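## Task

Find the shelf spots labelled lot 451 and lot 434 (the label is on the shelf edge right under each spot, and several spots may carry the same number). Place one cardboard box from lot 451 and one from lot 434 on the desk so that no part of either overhangs the desk edge. Every other cardboard box must stay on the shelf it started on. If a lot is absent from the storeroom, leave it out. The robot must not topple or finish leaning.

## Robot and tools

Robot: a Hello Robot Stretch 3 with one arm. It has a two-wheeled base (0.33 m long, 0.34 m wide, rounded back), a mast carrying a lift, and a telescoping arm that reaches out to the robot's RIGHT side. The gripper only goes forward or back by driving the base. The base pivots about the point between its wheels, 0.05 m behind the front edge; with the arm in and wrist folded it sweeps a 0.28 m radius, more if the wrist is unfolded and level.

Frames: the base frame has its origin on the floor between the wheels, x forward, y left, z up, in metres. hand_pose is reported in it, at the point where closed fingertips meet. The odometry frame is the base frame at the start of the scene; base_odometry counts wheel rotation only (slip counts as motion), heading in rad, left positive.

Tool move: one action per call. Arguments besides cameras and blocking form the action. Either give base and/or joints (optionally with speeds, pace or contact_limits), or give servos alone. base holds exactly one key: translate_m (a relative drive in metres from the current spot, forward positive, -3 to 3) or rotate_rad (a relative turn in radians, left positive, -6.4 to 6.4). No sideways motion. joints is a single object of absolute targets by name: lift_m 0 to 1.1; arm_m 0 to 0.52 (extension); wrist_yaw_rad -1.345 to 4.42 (0 along the arm, positive toward the front); wrist_pitch_rad -1.57 to 0.451 (0 level, negative tips fingers down); wrist_roll_rad -2.911 to 2.918 (0 fingers side by side); gripper_m -0.089 to 0.179 (wider when higher; real fingertip gap is 0.007 to 0.025 m smaller); head_pan_rad -3.953 to 1.73 (0 forward, positive left, -1.57 faces the arm); head_tilt_rad -1.53 to 0.419 (negative looks down). Omit a joint and it keeps its last target. pace is "default" or "max"; speeds sets per-motion top speeds instead (up to the max figures: translate 0.30 m/s, rotate 1.90 rad/s, lift 0.15 m/s, arm 0.40 m/s). The base is slowed to 0.10 m/s and 0.63 rad/s unless lift_m < 0.30, arm_m < 0.03 and wrist_yaw_rad > 2.54. {"servos": "reboot"} re-powers servos that shut off. cameras lists head_camera, nav_camera, wrist_camera or all. blocking false returns quickly while motion continues; a later move overrides only what it names. A call with no action returns state, images and the scene number. Unknown keys make a call invalid; out-of-range values get it refused, and a refusal or an unrequested stop cancels the rest of that reply's move, wait and finished_scene calls.

contact_limits: arm_m, translate_m and rotate_rad take a motor_effort percent (1 to 100) at which that motion halts; lift_m takes {"down": n, "up": n}, 1 to 100, as push force beyond free motion (below about 12 it may stop in free air). Put a limit only with its own command. Base moves have no contact stop unless you give one.

Other tools: wait (seconds 0 to 10, cameras) lets the scene run and returns state, ending early once motions settle. stop brakes all your running motions; braked ones report "stopped" and may keep pressing. zoom_image (camera, region [x0,y0,x1,y1] in pixels, at most 504 by 504) enlarges part of the latest picture from that camera. finished_scene (scene: the number of the scene now running) closes it irreversibly; the goal must hold with the robot left alone.

Results: move reads "done" or the worst status. Statuses: "moving", "done", "off_target" (rested short, may still push), "contact_stop" (arm or lift goes slack until commanded again), "time_out" (ran too long), "torque_fault" (wrist or head servo off; reboot needed). on_its_own describes uncommanded behaviour; "held at" is a target, not a reading. motor_effort is percent, positive toward higher values, peak in brackets. lidar_m: 12 distances in 30-degree sectors, first straight ahead, counter-clockwise (4th left, 7th behind, 10th right), at 0.17 m height; "-" means nothing or too close. wrist_depth_mm and head_depth_mm are 7x7 median depth grids. base_tilt in degrees; turned_by_imu beats turned_by_wheels if they differ over 0.15 rad. head_camera images come rotated (turn clockwise a quarter to view upright), nav_camera the other way.

Gripping: close to below the box width to grip; open at least 0.05 wider, or fully, to release. Readings don't confirm a hold.

Cautions: fold or unfold the wrist (wrist_yaw_rad to 3.0) only with lift_m 0.32 to 0.95, pitch -0.4, roll near 0; when folded the lift may go to 0.25. With yaw below -0.4 keep pitch at -0.5 or lower. Pushing against something rigid with the gripper above about 0.45 m, or driving while holding or pushing something fixed, can tip the robot; if a lean shows, back off. Wrist and head push without stopping. Avoid drops, slams, hard pushes and letting boxes fall; use gentle contact limits near shelves and the desk. Loose objects may occasionally be nudged.

Each tool is called after "Emit:" in YAML: its name, and indented under it one key for each argument.

## Session

Emit:
move:
  joints: {"head_pan_rad":-0.8,"head_tilt_rad":-0.3}
  cameras: ["head_camera","nav_camera"]

Emit:
move:
  joints: {"head_pan_rad":0.8,"head_tilt_rad":-0.3}
  cameras: ["head_camera","nav_camera"]

Emit:
move:
  joints: {"head_pan_rad":-2.4,"head_tilt_rad":-0.3}
  cameras: ["head_camera","nav_camera"]

Emit:
move:
  joints: {"head_pan_rad":-3.9,"head_tilt_rad":-0.3}
  cameras: ["head_camera","nav_camera"]

Scene clock: 1.00 s.
move: done
base_odometry: x=+0.000 y=+0.000 heading=+0.000
turned_by_wheels: +0.000
turned_by_imu: +0.000
base_tilt: forward=-0.2 right=-1.2
lidar_m: 0.72 0.73 0.85 1.53 2.66 1.26 1.01 1.12 1.81 1.62 1.39 0.83
head_depth_mm: 1647 1818 1891 1950 1896 1930 1564 / 1671 1858 1977 2046 2030 1916 1546 / 1535 1589 1682 1768 1894 1916 1548 / 1274 1346 1416 1521 1619 1755 1535 / 1075 1121 1179 1245 1325 1406 1451 / 927 967 1004 1053 1106 1163 1225 / 819 848 882 914 953 996 1043
base_status: not commanded
joint_positions: lift_m=+0.374 arm_m=+0.001 wrist_yaw_rad=+3.009 wrist_pitch_rad=-0.462 wrist_roll_rad=+0.000 gripper_m=+0.037 head_pan_rad=-0.820 head_tilt_rad=-0.301
joint_status: all done
measured_speeds: all 0
motor_effort: left_wheel=+0.0(0.7) right_wheel=+0.1(1.1) lift_m=+23.7(23.8) arm_m=-4.5(5.1) wrist_yaw_rad=+0.7(1.1) wrist_pitch_rad=+1.9(2.0) wrist_roll_rad=-0.1(0.3) gripper_m=+0.4(0.8) head_pan_rad=+0.8(5.2) head_tilt_rad=-3.5(8.6)
hand_pose: x=+0.0076 y=+0.0712 z=+0.3774 quat_wxyz=(+0.207, +0.697, +0.116, +0.676) (m; base frame)
wrist_depth_mm: - 139 - - - 861 - / - 150 - - - 977 - / - 167 903 - - 963 - / 845 768 203 818 812 784 762 / 701 673 212 664 654 672 667 / 595 594 126 573 129 581 578 / 527 543 287 354 499 512 510
pictures: head_camera (sideways), nav_camera (sideways)
camera_calibration:
head_camera: T_world_to_cam=[[-0.201561, 0.148407, -0.968168, 1.27678], [0.757385, 0.650389, -0.0579832, 0.0704859], [0.62108, -0.744963, -0.243494, 0.268673], [0, 0, 0, 1]] pos_world=[0.0370961, -0.035174, 1.30564]
nav_camera: T_world_to_cam=[[0.197467, -0.186797, 0.962348, -1.2107], [-0.72151, -0.692269, 0.0136755, 0.036797], [0.663649, -0.697044, -0.271476, 0.302529], [0, 0, 0, 1]] pos_world=[0.0648493, 0.0101946, 1.24674]

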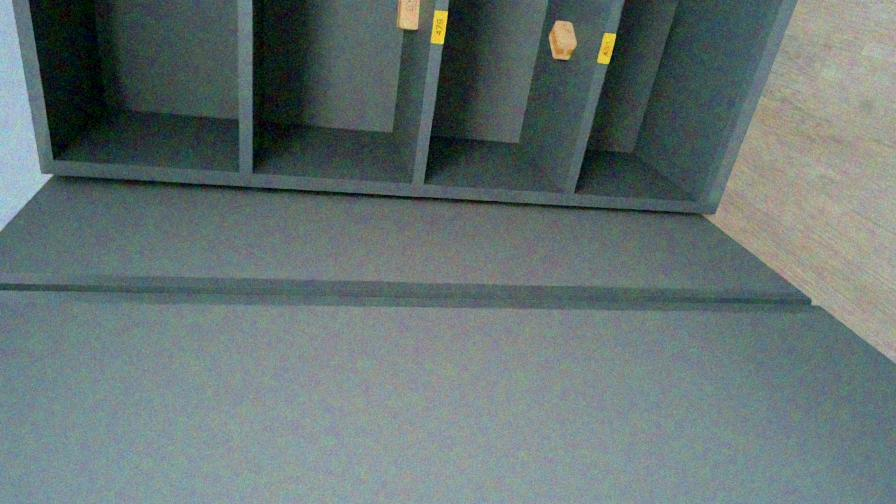

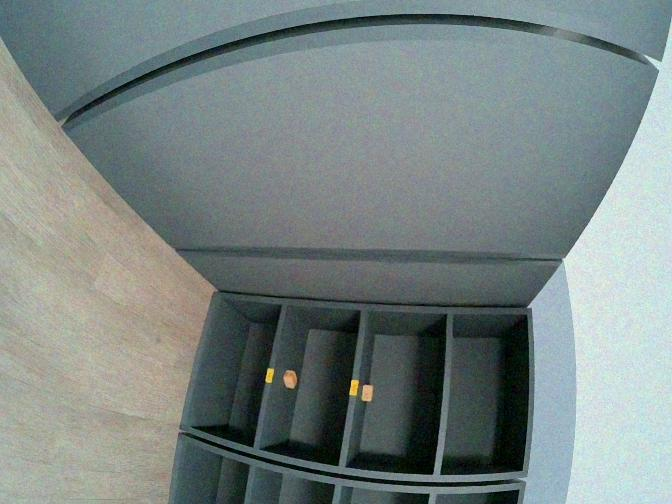

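Scene clock: 2.27 s.
move: done
base_odometry: x=+0.000 y=+0.000 heading=+0.000
turned_by_wheels: +0.000
turned_by_imu: +0.000
base_tilt: forward=-0.3 right=-1.1
lidar_m: 0.72 0.73 0.85 1.53 2.66 1.26 1.01 1.12 1.81 1.63 1.39 0.83
head_depth_mm: 611 628 654 678 702 732 767 / 644 669 696 724 754 787 822 / 686 713 744 777 810 848 892 / 731 764 797 835 878 921 972 / 786 825 863 907 956 1009 1065 / 854 893 941 988 1063 1123 1198 / 925 970 1029 1087 1158 1245 1329
base_status: not commanded
joint_positions: lift_m=+0.374 arm_m=+0.001 wrist_yaw_rad=+3.009 wrist_pitch_rad=-0.462 wrist_roll_rad=+0.000 gripper_m=+0.037 head_pan_rad=+0.833 head_tilt_rad=-0.301
joint_status: all done
measured_speeds: all 0
motor_effort: left_wheel=-0.3(1.0) right_wheel=+0.6(1.2) lift_m=+23.8(24.0) arm_m=-6.6(6.8) wrist_yaw_rad=+0.3(2.1) wrist_pitch_rad=+2.0(2.1) wrist_roll_rad=+0.1(0.3) gripper_m=+0.5(0.8) head_pan_rad=-3.3(4.9) head_tilt_rad=-1.7(6.2)
hand_pose: x=+0.0076 y=+0.0712 z=+0.3774 quat_wxyz=(+0.207, +0.697, +0.116, +0.676) (m; base frame)
wrist_depth_mm: - 139 - - - 866 - / - 150 - - - 995 - / - 167 926 - - 945 - / 831 766 203 821 809 793 759 / 687 671 211 667 657 676 660 / 598 594 126 573 129 579 580 / 529 539 286 356 503 513 508
pictures: head_camera (sideways), nav_camera (sideways)
camera_calibration:
head_camera: T_world_to_cam=[[-0.131242, -0.213122, -0.968171, 1.27635], [-0.710742, 0.701059, -0.0579766, 0.0794656], [0.691101, 0.680511, -0.243483, 0.268212], [0, 0, 0, 1]] pos_world=[0.0386298, 0.0337874, 1.30564]
nav_camera: T_world_to_cam=[[0.169859, 0.212211, 0.962348, -1.21054], [0.749487, -0.661878, 0.0136655, 0.0278319], [0.639857, 0.718947, -0.271475, 0.302662], [0, 0, 0, 1]] pos_world=[-0.00889988, 0.0577128, 1.24674]

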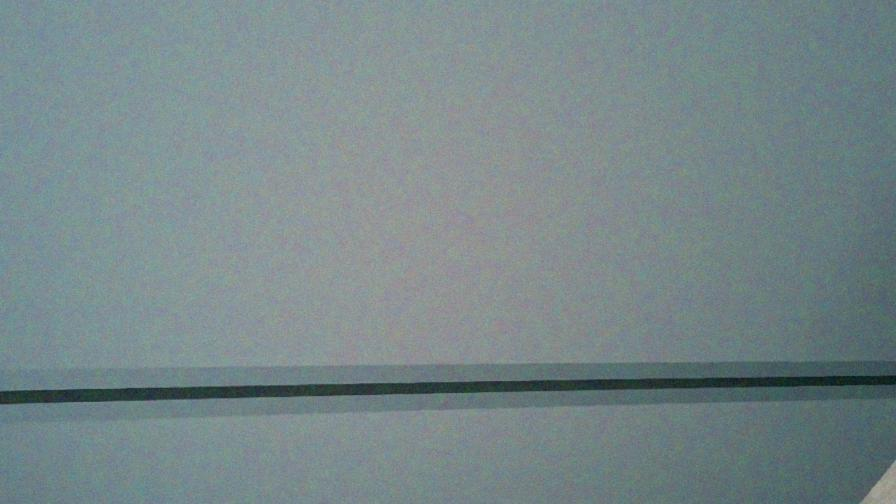

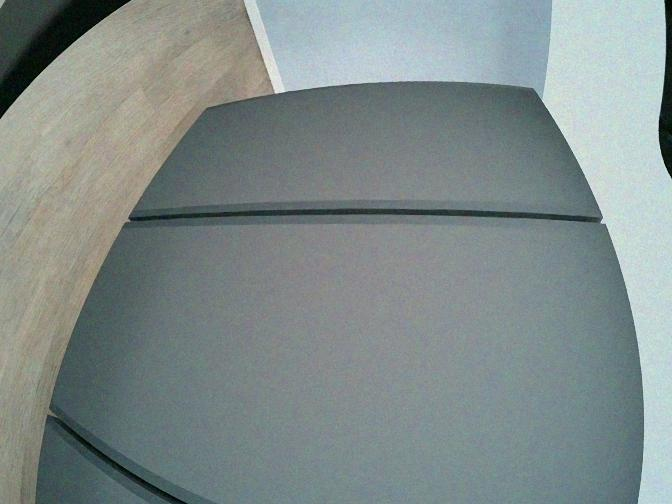

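Scene clock: 5.20 s.
move: done
base_odometry: x=+0.000 y=+0.000 heading=+0.000
turned_by_wheels: +0.000
turned_by_imu: +0.000
base_tilt: forward=-0.4 right=-1.2
lidar_m: 0.73 0.72 0.85 1.53 2.67 1.26 1.01 1.11 1.81 1.62 1.39 0.83
head_depth_mm: 1326 1372 1435 1478 1520 929 1506 / 1374 1427 1499 1553 1624 1699 1552 / 1442 1505 1563 1633 1720 1781 1551 / 1523 1591 1654 1746 1828 1874 1531 / 1599 1682 1754 1856 1938 1990 1535 / 1696 1775 1892 1973 2094 1961 1531 / 1831 1919 2032 2138 2278 1967 1517
base_status: not commanded
joint_positions: lift_m=+0.374 arm_m=+0.001 wrist_yaw_rad=+3.009 wrist_pitch_rad=-0.462 wrist_roll_rad=+0.000 gripper_m=+0.037 head_pan_rad=-2.408 head_tilt_rad=-0.301
joint_status: all done
measured_speeds: translate_m=+0.000 rotate_rad=+0.000 lift_m=+0.000 arm_m=+0.000 wrist_yaw_rad=+0.000 wrist_pitch_rad=+0.000 wrist_roll_rad=+0.000 head_pan_rad=+0.024 head_tilt_rad=+0.000
motor_effort: left_wheel=+0.0(0.8) right_wheel=-0.1(1.1) lift_m=+24.0(24.3) arm_m=-11.2(11.3) wrist_yaw_rad=-1.6(1.6) wrist_pitch_rad=+2.0(2.1) wrist_roll_rad=+0.0(0.3) gripper_m=+0.4(1.1) head_pan_rad=+3.3(6.1) head_tilt_rad=+1.1(4.5)
hand_pose: x=+0.0076 y=+0.0712 z=+0.3774 quat_wxyz=(+0.207, +0.697, +0.116, +0.676) (m; base frame)
wrist_depth_mm: - 138 - - - 859 - / - 150 - - - 987 - / - 167 918 - - 942 - / 845 767 203 815 807 804 766 / 691 673 212 661 659 672 666 / 606 596 126 573 129 586 583 / 522 533 286 355 501 510 508
pictures: head_camera (sideways), nav_camera (sideways)
camera_calibration:
head_camera: T_world_to_cam=[[0.151777, 0.199014, -0.968172, 1.27462], [0.637544, -0.76823, -0.057969, 0.0712235], [-0.755316, -0.608454, -0.243479, 0.277055], [0, 0, 0, 1]] pos_world=[-0.0296024, -0.0303762, 1.30564]
nav_camera: T_world_to_cam=[[-0.190112, -0.194279, 0.962348, -1.20835], [-0.680035, 0.733053, 0.0136481, 0.0365758], [-0.708103, -0.651835, -0.271479, 0.310841], [0, 0, 0, 1]] pos_world=[0.0152576, -0.0589531, 1.24674]

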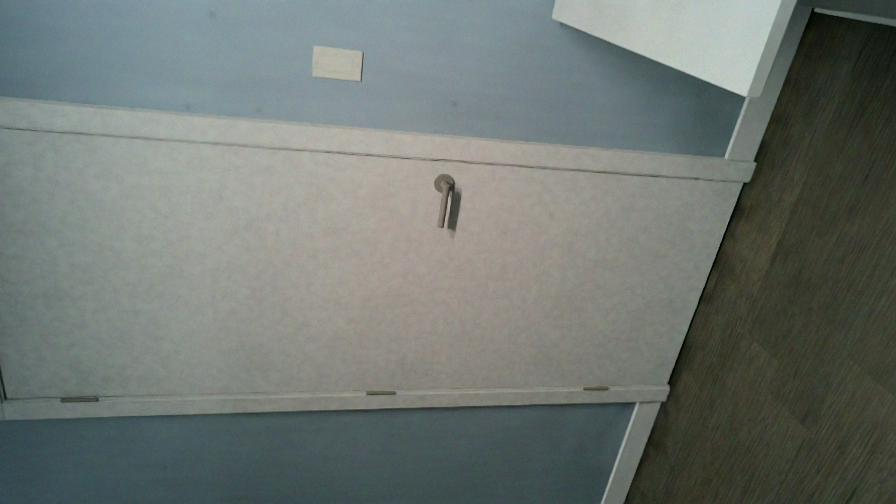

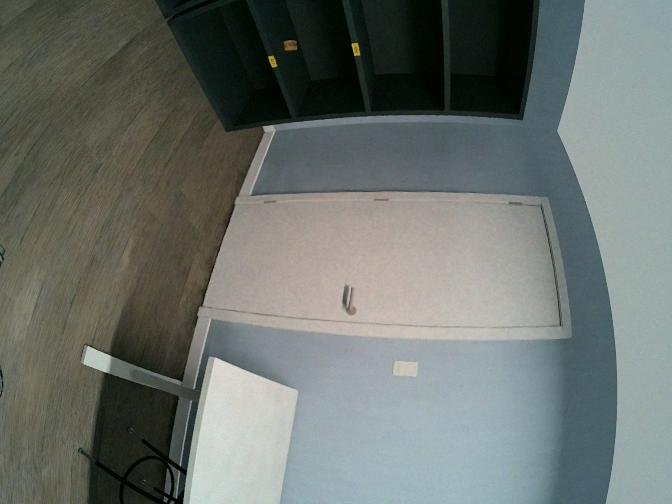

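Scene clock: 6.43 s.
move: done
base_odometry: x=+0.000 y=+0.000 heading=+0.000
turned_by_wheels: +0.000
turned_by_imu: +0.000
base_tilt: forward=-0.3 right=-1.3
lidar_m: 0.72 0.72 0.85 1.53 2.66 1.26 1.01 1.12 1.81 1.62 1.39 0.83
head_depth_mm: - - - - - - - / - - - - - - - / 2535 2669 2739 2896 2914 1994 1585 / 2643 2721 2852 3032 2707 1995 1548 / 2273 2385 2488 2636 2396 1994 1528 / 1983 2063 2148 2219 1377 1798 1521 / 1760 1832 1896 1915 1280 1901 1525
base_status: not commanded
joint_positions: lift_m=+0.374 arm_m=+0.001 wrist_yaw_rad=+3.009 wrist_pitch_rad=-0.462 wrist_roll_rad=+0.000 gripper_m=+0.037 head_pan_rad=-3.935 head_tilt_rad=-0.301
joint_status: all done
measured_speeds: all 0
motor_effort: left_wheel=+0.0(0.8) right_wheel=+0.9(0.9) lift_m=+24.7(24.7) arm_m=-12.8(13.3) wrist_yaw_rad=+0.1(1.4) wrist_pitch_rad=+1.9(2.0) wrist_roll_rad=-0.1(0.3) gripper_m=+0.3(1.1) head_pan_rad=+2.8(5.2) head_tilt_rad=+1.7(4.3)
hand_pose: x=+0.0076 y=+0.0712 z=+0.3774 quat_wxyz=(+0.207, +0.697, +0.116, +0.676) (m; base frame)
wrist_depth_mm: - 138 - - - 859 - / - 150 - - - 969 - / - 167 921 - - 946 - / 848 759 204 809 797 799 769 / 694 674 211 663 658 671 664 / 601 599 126 572 129 570 576 / 528 542 288 355 508 511 506
pictures: head_camera (sideways), nav_camera (sideways)
camera_calibration:
head_camera: T_world_to_cam=[[0.205469, -0.142936, -0.968169, 1.27429], [-0.739638, -0.670503, -0.0579794, 0.0796146], [-0.640873, 0.728008, -0.243488, 0.276366], [0, 0, 0, 1]] pos_world=[-0.0258271, 0.034328, 1.30564]
nav_camera: T_world_to_cam=[[-0.202418, 0.181424, 0.962347, -1.20827], [0.702614, 0.71144, 0.0136639, 0.0281477], [-0.682173, 0.678924, -0.27148, 0.310701], [0, 0, 0, 1]] pos_world=[-0.0524021, -0.0117573, 1.24674]

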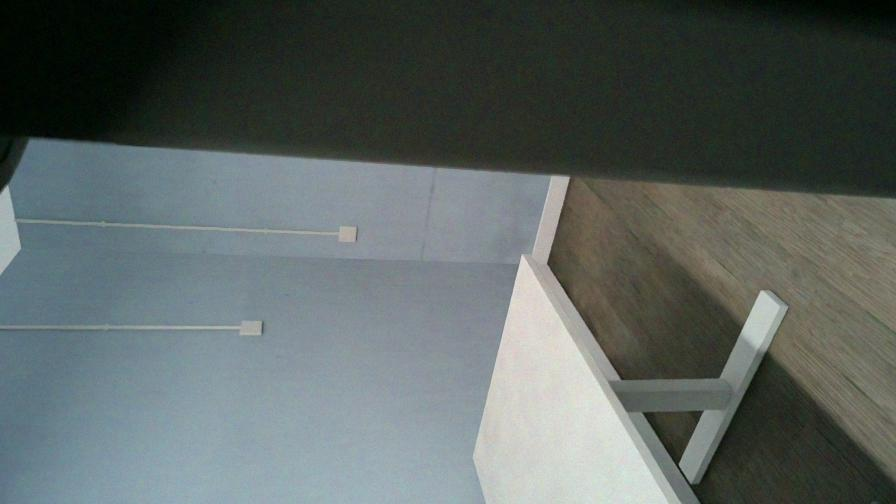

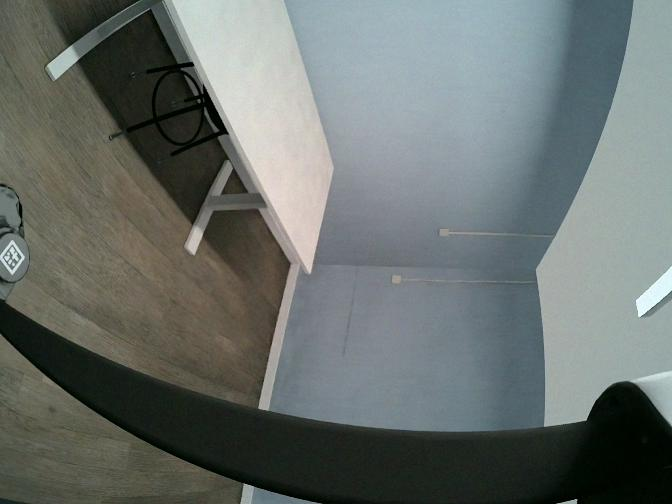

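Emit:
move:
  joints: {"head_pan_rad":-1.35,"head_tilt_rad":-0.3}
  cameras: ["head_camera","nav_camera"]

Emit:
zoom_image:
  camera: "head_camera"
  region: [360, 200, 660, 500]

Emit:
zoom_image:
  camera: "head_camera"
  region: [360, 0, 660, 250]

Scene clock: 22.87 s.
move: done
base_odometry: x=+0.000 y=+0.000 heading=+0.000
turned_by_wheels: +0.000
turned_by_imu: +0.000
base_tilt: forward=-0.5 right=-1.1
lidar_m: 0.73 0.72 0.85 1.53 2.66 1.26 1.01 1.11 1.81 1.63 1.39 0.83
head_depth_mm: 1652 1868 1972 2071 2045 1928 1564 / 1658 1856 1987 2068 2153 1922 1555 / 1422 1532 1577 1642 1745 1816 1545 / 1712 1856 1984 2071 2129 1895 1534 / 1720 1877 1954 2075 2108 1872 1538 / 1618 1841 1961 2040 2080 1865 1527 / 1637 1829 1919 1897 1907 1850 1526
base_status: not commanded
joint_positions: lift_m=+0.374 arm_m=+0.001 wrist_yaw_rad=+3.009 wrist_pitch_rad=-0.462 wrist_roll_rad=+0.000 gripper_m=+0.037 head_pan_rad=-1.342 head_tilt_rad=-0.300
joint_status: all done
measured_speeds: translate_m=+0.000 rotate_rad=+0.000 lift_m=+0.000 arm_m=+0.000 wrist_yaw_rad=+0.000 wrist_pitch_rad=+0.000 wrist_roll_rad=+0.000 head_pan_rad=-0.024 head_tilt_rad=+0.000
motor_effort: left_wheel=-0.3(0.7) right_wheel=+0.7(1.4) lift_m=+24.8(25.2) arm_m=-12.6(13.4) wrist_yaw_rad=-0.4(1.6) wrist_pitch_rad=+1.9(2.0) wrist_roll_rad=+0.2(0.4) gripper_m=+0.6(1.0) head_pan_rad=-2.9(6.7) head_tilt_rad=+6.0(7.8)
hand_pose: x=+0.0076 y=+0.0712 z=+0.3774 quat_wxyz=(+0.207, +0.697, +0.116, +0.676) (m; base frame)
wrist_depth_mm: - 138 - - - 871 - / - 151 - - - 982 - / - 167 925 - - 946 - / 833 775 204 813 800 800 767 / 695 673 211 662 662 671 664 / 603 599 126 575 129 576 576 / 524 536 288 355 503 519 511
pictures: head_camera (sideways), nav_camera (sideways)
camera_calibration:
head_camera: T_world_to_cam=[[-0.100624, 0.227997, -0.968448, 1.27658], [0.980737, 0.186525, -0.0579885, 0.0691039], [0.167419, -0.955629, -0.242374, 0.269958], [0, 0, 0, 1]] pos_world=[0.0154865, -0.0459671, 1.30574]
nav_camera: T_world_to_cam=[[0.077921, -0.259362, 0.962632, -1.2104], [-0.970482, -0.240786, 0.0136814, 0.0382878], [0.22824, -0.935282, -0.270469, 0.303913], [0, 0, 0, 1]] pos_world=[0.0621085, -0.0204696, 1.24685]

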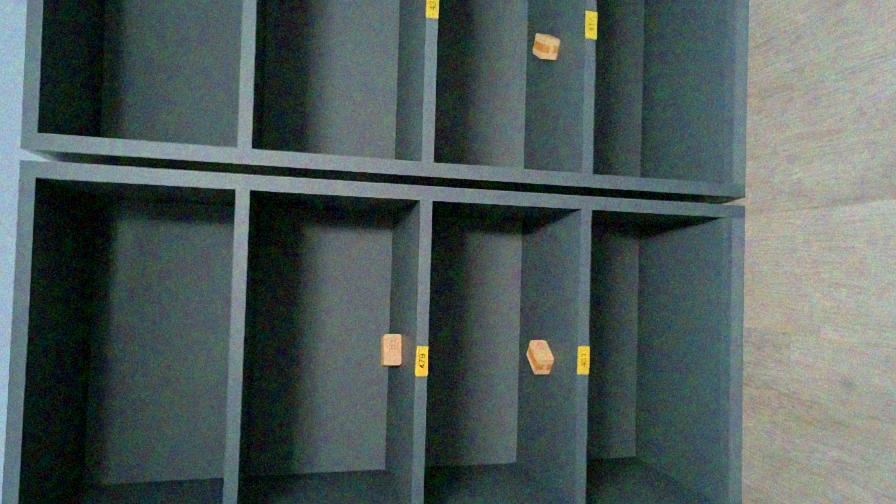

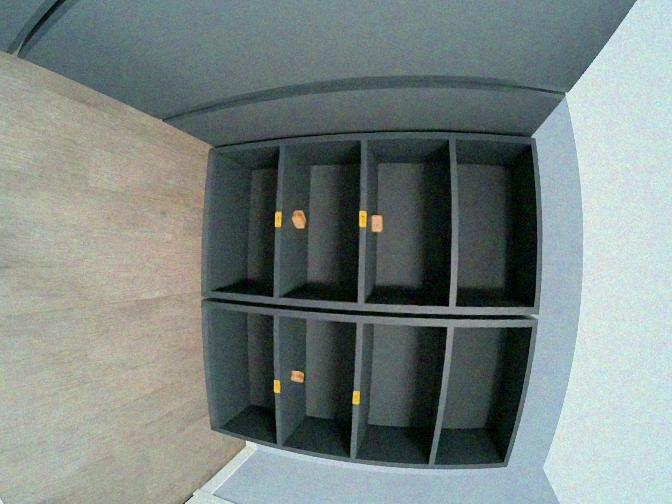

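Scaled by 1.680 from the camera's 896x504 image, which has a finer 1280x720 frame.

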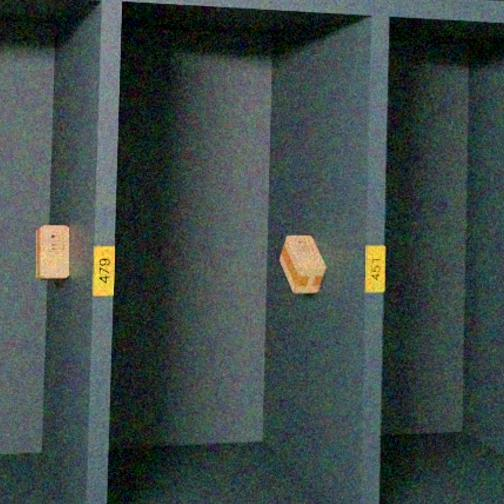

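Scaled by 1.680 from the camera's 896x504 image, which has a finer 1280x720 frame.

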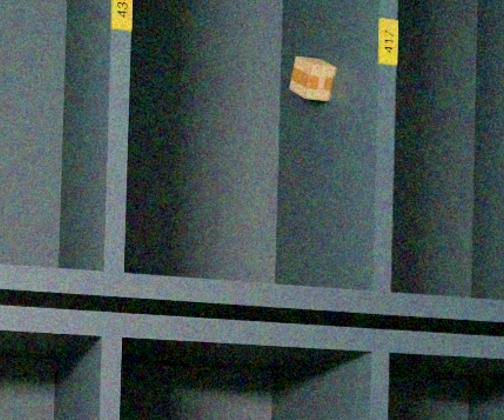

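Emit:
move:
  joints: {"head_pan_rad":-1.75,"head_tilt_rad":-0.3}
  cameras: ["head_camera"]

Emit:
zoom_image:
  camera: "head_camera"
  region: [360, 0, 660, 300]

Emit:
zoom_image:
  camera: "head_camera"
  region: [380, 100, 500, 240]

Scene clock: 33.83 s.
move: done
base_odometry: x=+0.000 y=+0.000 heading=+0.000
turned_by_wheels: +0.000
turned_by_imu: +0.000
base_tilt: forward=-0.3 right=-1.2
lidar_m: 0.73 0.73 0.85 1.53 2.66 1.26 1.01 1.11 1.81 1.63 1.40 0.83
head_depth_mm: 1969 1996 2027 2045 2118 2008 1562 / 2154 2223 2351 2401 2453 2038 1566 / 1969 1911 1977 2020 2168 2009 1545 / 1880 2042 2184 2273 2300 1974 1544 / 1840 1947 2052 2180 2270 1917 1531 / 1734 1850 1976 2051 1954 1841 1526 / 1375 1426 1514 1584 1677 1788 1527
base_status: not commanded
joint_positions: lift_m=+0.374 arm_m=+0.001 wrist_yaw_rad=+3.009 wrist_pitch_rad=-0.462 wrist_roll_rad=+0.000 gripper_m=+0.037 head_pan_rad=-1.763 head_tilt_rad=-0.300
joint_status: all done
measured_speeds: all 0
motor_effort: left_wheel=-0.1(0.6) right_wheel=+0.2(0.9) lift_m=+25.4(25.6) arm_m=-12.4(13.6) wrist_yaw_rad=-0.3(1.6) wrist_pitch_rad=+1.9(2.0) wrist_roll_rad=+0.1(0.3) gripper_m=+0.5(1.0) head_pan_rad=-0.6(4.2) head_tilt_rad=+5.6(6.7)
hand_pose: x=+0.0076 y=+0.0712 z=+0.3774 quat_wxyz=(+0.207, +0.697, +0.116, +0.676) (m; base frame)
wrist_depth_mm: - 139 - - - 851 - / - 150 - - - 980 - / - 167 912 - - 941 - / 821 774 203 814 808 814 764 / 700 670 211 666 654 674 661 / 606 599 126 574 128 576 576 / 528 539 290 354 503 515 508
pictures: head_camera (sideways)
camera_calibration:
head_camera: T_world_to_cam=[[0.00127514, 0.249021, -0.968497, 1.27601], [0.971367, -0.230406, -0.0579632, 0.0691748], [-0.237581, -0.940692, -0.242184, 0.272191], [0, 0, 0, 1]] pos_world=[-0.0041536, -0.0457671, 1.30574]

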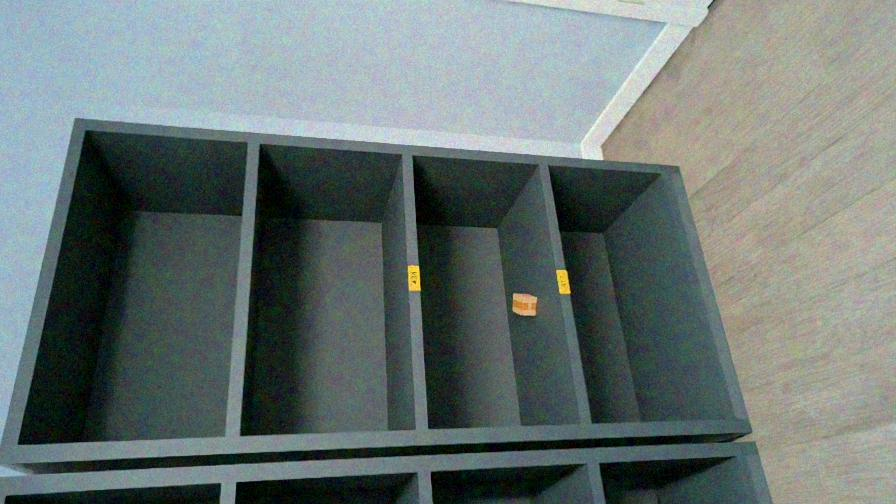

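Scaled by 1.680 from the camera's 896x504 image, which has a finer 1280x720 frame.

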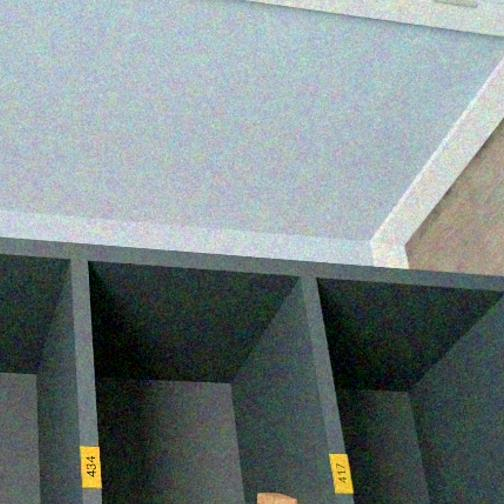

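Scaled by 3.600 from the camera's 896x504 image, which has a finer 1280x720 frame.

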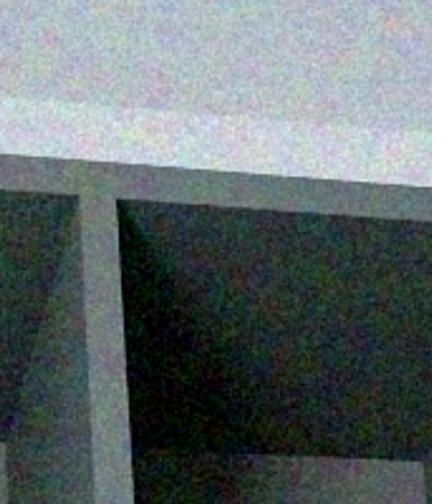

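Emit:
move:
  joints: {"head_pan_rad":1.5,"head_tilt_rad":-0.3}
  cameras: ["head_camera","nav_camera"]

Scene clock: 55.23 s.
move: done
base_odometry: x=+0.000 y=+0.000 heading=+0.000
turned_by_wheels: +0.000
turned_by_imu: +0.000
base_tilt: forward=-0.3 right=-1.1
lidar_m: 0.72 0.72 0.85 1.53 2.66 1.26 1.01 1.11 1.81 1.62 1.39 0.83
head_depth_mm: 1059 1072 1084 1101 1117 1134 1156 / 1281 1292 1307 1325 1351 1377 1401 / 2469 1617 1649 1671 1705 1748 1542 / 2403 2523 2638 2798 2871 2002 1544 / 2346 2448 2575 2696 2765 1994 1536 / 2276 2370 2477 2605 2640 1983 1521 / 2191 2303 2430 2517 2601 1950 1517
base_status: not commanded
joint_positions: lift_m=+0.374 arm_m=+0.001 wrist_yaw_rad=+3.009 wrist_pitch_rad=-0.462 wrist_roll_rad=+0.000 gripper_m=+0.037 head_pan_rad=+1.508 head_tilt_rad=-0.300
joint_status: all done
measured_speeds: translate_m=+0.000 rotate_rad=+0.000 lift_m=+0.000 arm_m=+0.000 wrist_yaw_rad=+0.000 wrist_pitch_rad=+0.000 wrist_roll_rad=+0.000 head_pan_rad=-0.024 head_tilt_rad=+0.000
motor_effort: left_wheel=-0.7(0.7) right_wheel=+0.4(1.1) lift_m=+25.5(26.6) arm_m=-12.6(13.6) wrist_yaw_rad=-1.2(2.1) wrist_pitch_rad=+1.8(2.1) wrist_roll_rad=-0.1(0.3) gripper_m=+0.8(1.0) head_pan_rad=-2.8(5.7) head_tilt_rad=+4.6(8.8)
hand_pose: x=+0.0076 y=+0.0712 z=+0.3774 quat_wxyz=(+0.207, +0.697, +0.116, +0.676) (m; base frame)
wrist_depth_mm: - 138 - - - 860 - / - 150 - - - 970 - / - 167 910 - - 936 - / 837 767 203 816 800 793 764 / 696 677 212 664 650 681 665 / 603 597 126 573 129 581 582 / 528 538 289 353 502 509 511
pictures: head_camera (sideways), nav_camera (sideways)
camera_calibration:
head_camera: T_world_to_cam=[[0.0309044, -0.247094, -0.968499, 1.27582], [-0.992982, 0.103072, -0.0579825, 0.0812169], [0.114152, 0.963494, -0.242175, 0.270092], [0, 0, 0, 1]] pos_world=[0.0103872, 0.0466438, 1.30574]
nav_camera: T_world_to_cam=[[-0.000140957, 0.270617, 0.962687, -1.21001], [0.998748, -0.0481139, 0.0136714, 0.0263248], [0.0500184, 0.961484, -0.270272, 0.304693], [0, 0, 0, 1]] pos_world=[-0.0417027, 0.0357582, 1.24685]

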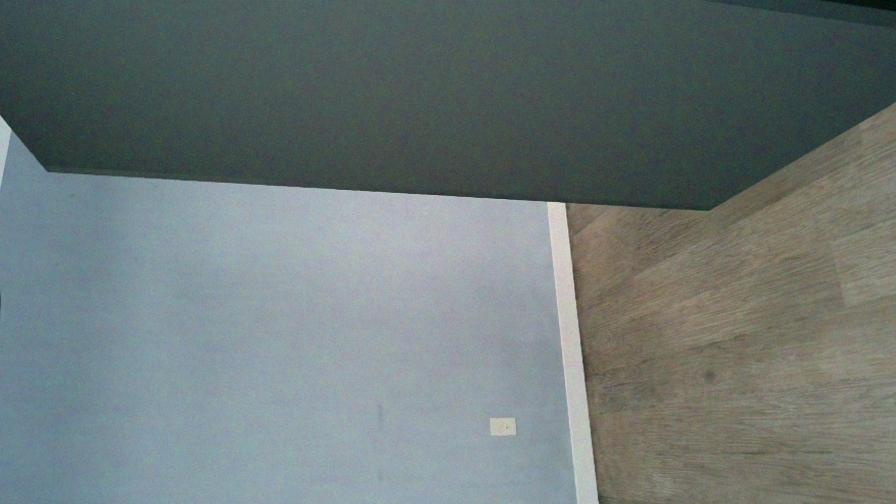

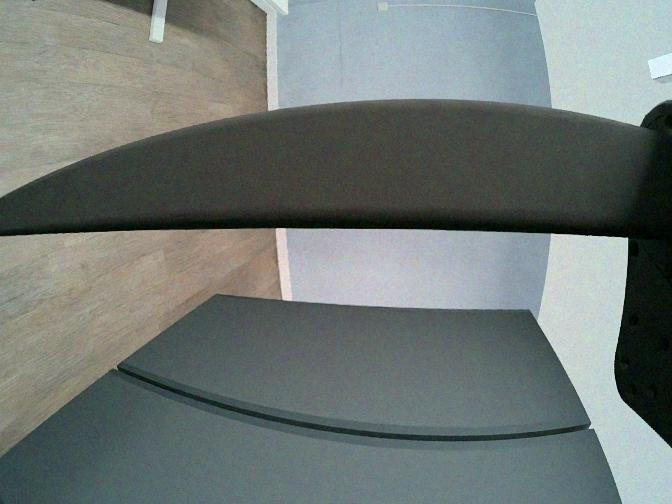

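Emit:
move:
  base: {"rotate_rad":-1.121}
  joints: {"head_pan_rad":-0.4,"head_tilt_rad":-0.35}

Emit:
move:
  base: {"translate_m":1.076}

Emit:
move:
  base: {"rotate_rad":1.35}
  joints: {"lift_m":0.5,"wrist_pitch_rad":-0.4,"head_pan_rad":-1.57,"head_tilt_rad":-0.6}
  cameras: ["head_camera","nav_camera"]

Scene clock: 95.77 s.
move: done
base_odometry: x=+0.000 y=+0.000 heading=-1.121
turned_by_wheels: -1.121
turned_by_imu: -1.102
base_tilt: forward=-0.3 right=-1.1
lidar_m: 1.55 0.86 0.73 0.72 0.82 1.38 2.66 1.64 1.01 1.11 1.74 1.63
head_depth_mm: 1808 1936 2041 2034 1977 1919 1496 / 1827 1948 2085 2208 2262 1917 1480 / 1834 1915 2036 2178 2252 1896 1475 / 1574 1863 1953 2114 2100 1862 1466 / 1605 1581 1883 1991 1890 1841 1454 / 1722 1779 1901 2011 2078 1812 1460 / 1685 1756 1858 1985 2077 1776 1444
base_status: done
joint_positions: lift_m=+0.374 arm_m=+0.001 wrist_yaw_rad=+3.009 wrist_pitch_rad=-0.462 wrist_roll_rad=+0.000 gripper_m=+0.037 head_pan_rad=-0.404 head_tilt_rad=-0.350
joint_status: all done
measured_speeds: all 0
motor_effort: left_wheel=+7.6(11.8) right_wheel=-9.4(13.3) lift_m=+26.3(27.2) arm_m=-12.7(13.7) wrist_yaw_rad=-0.9(1.4) wrist_pitch_rad=+1.9(2.1) wrist_roll_rad=-0.2(0.3) gripper_m=+0.7(1.0) head_pan_rad=+3.1(5.4) head_tilt_rad=-3.5(7.0)
hand_pose: x=+0.0076 y=+0.0712 z=+0.3774 quat_wxyz=(+0.207, +0.697, +0.116, +0.676) (m; base frame)
wrist_depth_mm: - 139 - - - - - / - 150 161 - - - - / - 167 176 - - - - / 841 765 204 818 805 789 799 / 696 671 212 660 658 669 674 / 601 594 126 571 128 581 582 / 525 539 287 354 499 516 514
pictures: none

Scene clock: 107.67 s.
move: done
base_odometry: x=+0.468 y=-0.969 heading=-1.120
turned_by_wheels: +0.000
turned_by_imu: +0.000
base_tilt: forward=-0.3 right=-1.4
lidar_m: 0.90 0.57 0.49 0.49 0.55 0.92 3.66 1.69 1.79 1.47 0.71 0.79
head_depth_mm: 720 724 757 764 712 779 789 / 854 865 962 920 696 991 880 / 870 940 1001 1039 688 1118 875 / 511 924 979 1013 681 1115 871 / 518 900 955 994 673 1114 866 / 526 885 937 967 631 1104 859 / 476 869 921 951 627 1074 859
base_status: done
joint_positions: lift_m=+0.374 arm_m=+0.001 wrist_yaw_rad=+3.009 wrist_pitch_rad=-0.462 wrist_roll_rad=+0.000 gripper_m=+0.037 head_pan_rad=-0.400 head_tilt_rad=-0.350
joint_status: not commanded
measured_speeds: all 0
motor_effort: left_wheel=+8.6(12.4) right_wheel=+1.3(10.7) lift_m=+28.2(28.8) arm_m=-11.8(13.8) wrist_yaw_rad=-0.7(2.1) wrist_pitch_rad=+2.0(2.1) wrist_roll_rad=+0.0(0.4) gripper_m=+0.4(1.1) head_pan_rad=+3.2(4.2) head_tilt_rad=-0.9(4.3)
hand_pose: x=+0.0076 y=+0.0712 z=+0.3774 quat_wxyz=(+0.207, +0.697, +0.116, +0.676) (m; base frame)
wrist_depth_mm: - 139 - - - 464 450 / - 151 161 - - 510 - / - 166 176 - - - - / 779 190 193 - 642 - - / 703 678 211 645 652 656 643 / 599 600 126 578 129 583 584 / 525 533 288 356 501 515 507
pictures: none

Scene clock: 110.93 s.
move: done
base_odometry: x=+0.468 y=-0.969 heading=+0.229
turned_by_wheels: +1.350
turned_by_imu: +1.329
base_tilt: forward=-0.3 right=-1.2
lidar_m: 0.49 0.50 0.68 1.85 1.88 1.69 1.78 1.47 0.71 1.03 0.69 0.50
head_depth_mm: 840 922 918 704 1031 936 1085 / 838 924 903 695 1103 930 1170 / 845 919 889 686 1094 925 1160 / 838 924 791 680 1079 920 1156 / 839 919 857 673 1075 916 1150 / 839 919 850 663 1066 909 1144 / 835 917 839 659 1058 903 1132
base_status: done
joint_positions: lift_m=+0.500 arm_m=+0.001 wrist_yaw_rad=+3.009 wrist_pitch_rad=-0.420 wrist_roll_rad=+0.000 gripper_m=+0.037 head_pan_rad=-1.571 head_tilt_rad=-0.604
joint_status: all done
measured_speeds: all 0
motor_effort: left_wheel=-8.2(12.7) right_wheel=+8.0(12.3) lift_m=+25.8(33.5) arm_m=-12.9(13.5) wrist_yaw_rad=-0.3(1.3) wrist_pitch_rad=+3.2(5.3) wrist_roll_rad=-0.1(0.3) gripper_m=+0.7(1.1) head_pan_rad=+3.4(6.2) head_tilt_rad=+3.1(8.7)
hand_pose: x=+0.0083 y=+0.0767 z=+0.5123 quat_wxyz=(+0.193, +0.699, +0.101, +0.681) (m; base frame)
wrist_depth_mm: - 137 - - - - - / - 148 - - - - - / - 163 - - - - - / - 187 207 - - - - / 895 885 203 863 851 879 - / 779 768 129 747 129 746 - / 670 692 266 669 649 659 -
pictures: head_camera (sideways), nav_camera (sideways)
camera_calibration:
head_camera: T_world_to_cam=[[-0.0460286, 0.523073, -0.851044, 1.12307], [0.997478, -0.0220115, -0.0674773, 0.0813904], [-0.0540283, -0.852004, -0.520741, 0.633589], [0, 0, 0, 1]] pos_world=[0.00473981, -0.0458348, 1.29121]
nav_camera: T_world_to_cam=[[0.0167692, -0.545577, 0.837893, -1.04724], [-0.999811, -0.0173629, 0.00870421, 0.044901], [0.00979943, -0.837881, -0.545765, 0.663383], [0, 0, 0, 1]] pos_world=[0.055953, -0.0147344, 1.23914]

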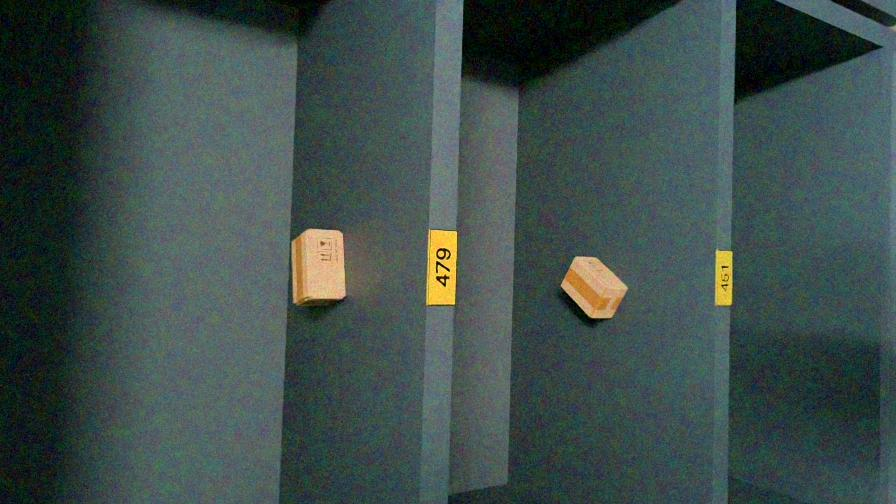

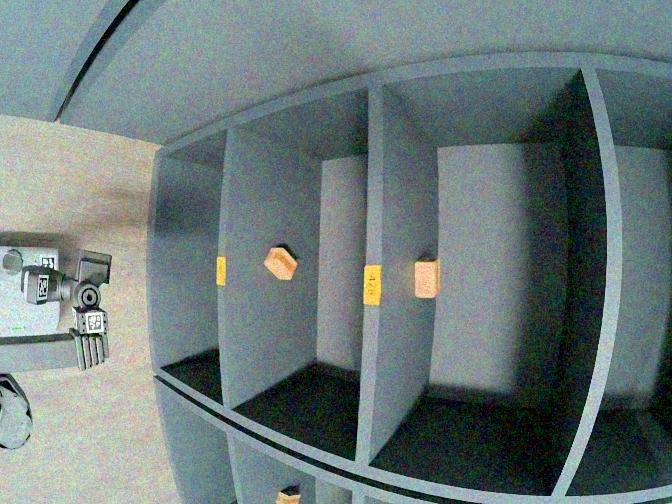

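Emit:
zoom_image:
  camera: "head_camera"
  region: [520, 230, 680, 340]

Emit:
move:
  joints: {"wrist_yaw_rad":0,"gripper_m":0.179}

Emit:
move:
  joints: {"lift_m":0.53,"wrist_pitch_rad":-0.2}
  cameras: ["wrist_camera"]

Scaled by 3.150 from the camera's 896x504 image, which has a finer 1280x720 frame.

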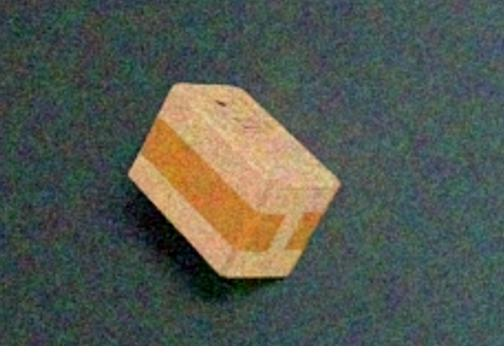

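Scene clock: 134.70 s.
move: done
base_odometry: x=+0.468 y=-0.969 heading=+0.229
turned_by_wheels: +0.000
turned_by_imu: +0.000
base_tilt: forward=-0.2 right=-1.2
lidar_m: 0.49 0.50 0.68 1.85 1.87 1.69 1.78 1.47 0.71 1.03 0.69 0.50
head_depth_mm: 840 927 926 707 1039 938 1088 / 838 923 911 703 1103 935 1172 / 835 918 903 696 1097 930 1161 / 836 918 794 685 1089 922 1160 / 839 917 865 675 1078 914 1148 / 836 919 859 669 1075 911 1144 / 837 918 845 661 1065 906 1140
base_status: not commanded
joint_positions: lift_m=+0.500 arm_m=+0.001 wrist_yaw_rad=+0.003 wrist_pitch_rad=-0.420 wrist_roll_rad=+0.000 gripper_m=+0.179 head_pan_rad=-1.570 head_tilt_rad=-0.600
joint_status: all done
measured_speeds: all 0
motor_effort: left_wheel=-7.9(8.6) right_wheel=+9.1(9.6) lift_m=+22.9(24.0) arm_m=-12.5(13.2) wrist_yaw_rad=-3.5(6.5) wrist_pitch_rad=+3.2(3.3) wrist_roll_rad=-0.1(0.3) gripper_m=+1.1(84.8) head_pan_rad=+3.3(4.6) head_tilt_rad=+3.7(4.3)
hand_pose: x=-0.0208 y=-0.3697 z=+0.5123 quat_wxyz=(+0.692, +0.149, -0.691, -0.146) (m; base frame)
wrist_depth_mm: - - - 455 - - - / - - 329 - 326 322 325 / - 871 - - - - - / - - - - - - - / - 142 - - - - - / - 126 - - - - - / - 645 - - - - 105
pictures: none

Scene clock: 135.77 s.
move: done
base_odometry: x=+0.468 y=-0.969 heading=+0.229
turned_by_wheels: +0.000
turned_by_imu: +0.000
base_tilt: forward=-0.3 right=-1.3
lidar_m: 0.48 0.50 0.68 1.86 1.87 1.69 1.78 1.47 0.71 1.03 0.69 0.50
head_depth_mm: 837 924 927 707 1030 940 1085 / 837 921 911 702 1102 932 1168 / 837 920 896 693 1098 927 1162 / 834 918 796 684 1087 926 1153 / 836 921 868 675 1078 913 1154 / 838 917 858 669 1072 911 1146 / 835 913 848 662 1063 906 1144
base_status: not commanded
joint_positions: lift_m=+0.530 arm_m=+0.001 wrist_yaw_rad=+0.003 wrist_pitch_rad=-0.222 wrist_roll_rad=+0.000 gripper_m=+0.179 head_pan_rad=-1.570 head_tilt_rad=-0.600
joint_status: all done
measured_speeds: all 0
motor_effort: left_wheel=-7.6(8.6) right_wheel=+8.5(8.8) lift_m=+31.0(33.3) arm_m=-12.1(13.6) wrist_yaw_rad=-1.5(4.3) wrist_pitch_rad=+3.6(5.7) wrist_roll_rad=-0.1(0.4) gripper_m=+0.7(1.2) head_pan_rad=+3.1(3.9) head_tilt_rad=+3.1(4.4)
hand_pose: x=-0.0207 y=-0.3902 z=+0.5888 quat_wxyz=(+0.703, +0.080, -0.702, -0.077) (m; base frame)
wrist_depth_mm: - 711 - - - 669 - / - 764 - - - - - / - - - 515 - - - / - - - - - - - / - 147 - - - 869 - / - 126 - - - - - / - - - - - - 105
pictures: wrist_camera
camera_calibration:
wrist_camera: T_world_to_cam=[[-0.99886, -0.044298, -0.0177852, -0.0209108], [-0.0020074, 0.411232, -0.911528, 0.7297], [0.0476927, -0.910454, -0.410852, 0.053837], [0, 0, 0, 1]] pos_world=[-0.0219898, -0.251986, 0.68689]

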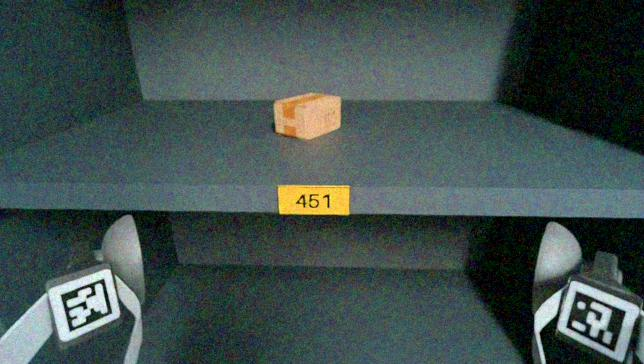

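Emit:
move:
  base: {"translate_m":0.133}
  joints: {"wrist_yaw_rad":-0.39,"lift_m":0.495,"wrist_pitch_rad":-0.1}

Emit:
move:
  joints: {"arm_m":0.2}
  contact_limits: {"arm_m":30}
  cameras: ["head_camera","wrist_camera"]

Scene clock: 194.90 s.
move: done
base_odometry: x=+0.598 y=-0.939 heading=+0.229
turned_by_wheels: +0.000
turned_by_imu: -0.001
base_tilt: forward=-0.4 right=-1.3
lidar_m: 0.35 0.37 0.50 1.35 2.75 1.80 1.91 0.82 0.80 1.03 0.51 0.37
head_depth_mm: 838 924 925 710 1111 940 1176 / 837 918 914 702 1101 934 1166 / 837 922 792 694 1095 925 1159 / 835 918 890 685 1090 916 1156 / 836 919 876 677 1078 918 1148 / 834 912 862 671 1073 912 1149 / 810 854 793 661 908 873 1025
base_status: done
joint_positions: lift_m=+0.495 arm_m=+0.001 wrist_yaw_rad=-0.387 wrist_pitch_rad=-0.123 wrist_roll_rad=+0.000 gripper_m=+0.179 head_pan_rad=-1.570 head_tilt_rad=-0.600
joint_status: all done
measured_speeds: all 0
motor_effort: left_wheel=+5.5(8.6) right_wheel=+4.9(12.3) lift_m=+24.5(29.8) arm_m=-11.7(12.7) wrist_yaw_rad=-3.2(6.5) wrist_pitch_rad=+3.8(6.5) wrist_roll_rad=-0.1(0.3) gripper_m=+0.6(1.0) head_pan_rad=+2.9(4.0) head_tilt_rad=+3.8(4.3)
hand_pose: x=-0.1163 y=-0.3783 z=+0.5785 quat_wxyz=(+0.685, -0.093, -0.701, -0.179) (m; base frame)
wrist_depth_mm: - - - - - - - / - - - - 870 - 484 / - - 504 - - - 499 / - - - - - - - / 301 147 - - - - - / - 126 - - 950 - - / - - - - - - 105
pictures: none

Scene clock: 197.60 s.
move: done
base_odometry: x=+0.598 y=-0.939 heading=+0.229
turned_by_wheels: +0.000
turned_by_imu: +0.000
base_tilt: forward=-0.3 right=-1.2
lidar_m: 0.35 0.37 0.50 1.35 2.77 1.80 1.91 0.82 0.80 1.03 0.50 0.37
head_depth_mm: 835 923 923 709 1109 941 1177 / 835 920 910 700 1100 908 1169 / 835 923 794 691 1097 928 570 / 836 918 885 685 1082 899 580 / 835 919 874 676 1079 917 1155 / 837 915 857 670 1074 910 1151 / 813 854 792 661 904 869 1028
base_status: not commanded
joint_positions: lift_m=+0.495 arm_m=+0.200 wrist_yaw_rad=-0.387 wrist_pitch_rad=-0.122 wrist_roll_rad=+0.000 gripper_m=+0.179 head_pan_rad=-1.570 head_tilt_rad=-0.600
joint_status: all done
measured_speeds: all 0
motor_effort: left_wheel=+5.9(6.3) right_wheel=+4.8(5.4) lift_m=+26.5(27.2) arm_m=+13.0(15.1) wrist_yaw_rad=-3.3(4.3) wrist_pitch_rad=+3.6(3.8) wrist_roll_rad=+0.0(0.3) gripper_m=+0.5(1.1) head_pan_rad=+2.8(4.2) head_tilt_rad=+3.1(4.3)
contact_limits: arm_m 30 (drawing in: default 31, maximum 55; extending or still: default 40, maximum 69)
hand_pose: x=-0.1164 y=-0.5777 z=+0.5785 quat_wxyz=(+0.685, -0.093, -0.701, -0.179) (m; base frame)
wrist_depth_mm: - - - - - - - / - - - - 682 - - / - - - - - - - / - - 312 - - - - / 296 262 275 277 276 275 276 / - 144 210 211 211 221 - / 159 165 171 183 204 - 105
pictures: head_camera (sideways), wrist_camera
camera_calibration:
head_camera: T_world_to_cam=[[-0.0467501, 0.519968, -0.852906, 1.12543], [0.997499, -0.0210139, -0.0674867, 0.0813543], [-0.0530138, -0.853927, -0.517685, 0.629597], [0, 0, 0, 1]] pos_world=[0.0048405, -0.0458489, 1.29131]
wrist_camera: T_world_to_cam=[[-0.941197, 0.337584, -0.0136361, 0.100035], [0.119632, 0.295251, -0.9479, 0.765443], [-0.31597, -0.893792, -0.318275, -0.202793], [0, 0, 0, 1]] pos_world=[-0.0614961, -0.441023, 0.662384]

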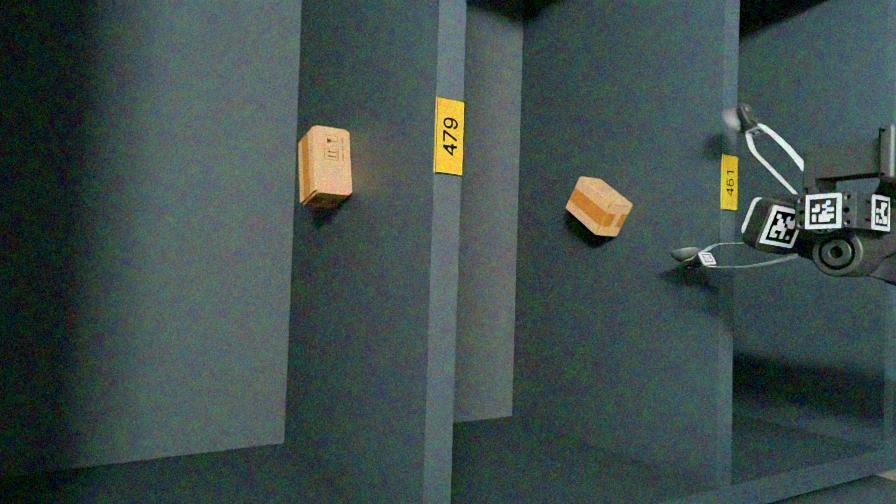

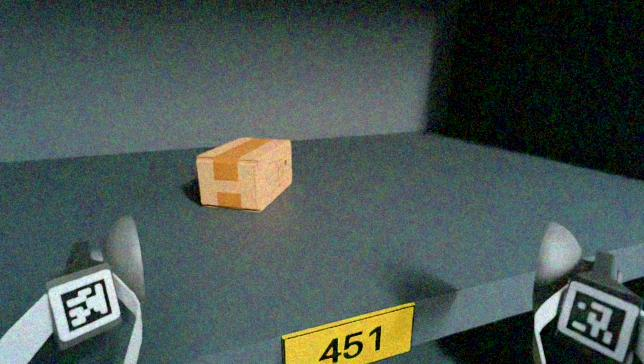

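Emit:
move:
  base: {"translate_m":0.015}
  joints: {"arm_m":0.3,"lift_m":0.488}
  contact_limits: {"arm_m":30}
  cameras: ["wrist_camera"]

Scene clock: 213.87 s.
move: done
base_odometry: x=+0.612 y=-0.935 heading=+0.229
turned_by_wheels: +0.000
turned_by_imu: +0.000
base_tilt: forward=-0.3 right=-1.2
lidar_m: 0.34 0.35 0.48 1.29 2.77 1.80 1.93 0.82 0.81 1.03 0.48 0.35
head_depth_mm: 840 922 921 707 1115 942 1166 / 842 921 852 703 1104 933 1163 / 838 918 815 693 1089 876 597 / 837 919 883 683 1086 849 1086 / 833 914 873 678 1086 914 1149 / 834 920 855 668 1067 912 1138 / 798 810 768 662 864 864 1012
base_status: done
joint_positions: lift_m=+0.488 arm_m=+0.300 wrist_yaw_rad=-0.387 wrist_pitch_rad=-0.122 wrist_roll_rad=+0.000 gripper_m=+0.179 head_pan_rad=-1.570 head_tilt_rad=-0.600
joint_status: all done
measured_speeds: all 0
motor_effort: left_wheel=+5.1(9.2) right_wheel=+4.6(9.2) lift_m=+24.4(28.9) arm_m=+13.1(14.1) wrist_yaw_rad=-2.8(4.1) wrist_pitch_rad=+3.7(3.7) wrist_roll_rad=+0.0(0.3) gripper_m=+0.9(1.1) head_pan_rad=+2.7(3.9) head_tilt_rad=+2.8(4.2)
contact_limits: arm_m 30 (drawing in: default 31, maximum 55; extending or still: default 40, maximum 69)
hand_pose: x=-0.1164 y=-0.6777 z=+0.5716 quat_wxyz=(+0.685, -0.093, -0.701, -0.178) (m; base frame)
wrist_depth_mm: - - - - - 571 - / - - - - - 590 - / - - - - - - - / - - 227 247 - - - / 279 246 234 232 260 259 276 / 119 182 200 199 199 199 - / 150 155 162 162 161 155 107
pictures: wrist_camera
camera_calibration:
wrist_camera: T_world_to_cam=[[-0.941171, 0.337658, -0.0135814, 0.133703], [0.119543, 0.29508, -0.947965, 0.788277], [-0.31608, -0.893821, -0.318085, -0.294547], [0, 0, 0, 1]] pos_world=[-0.0614959, -0.541023, 0.655383]

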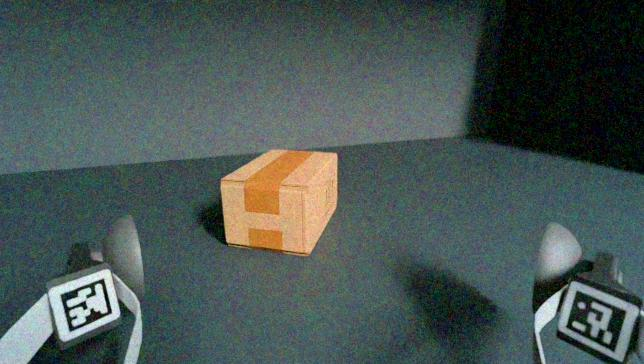

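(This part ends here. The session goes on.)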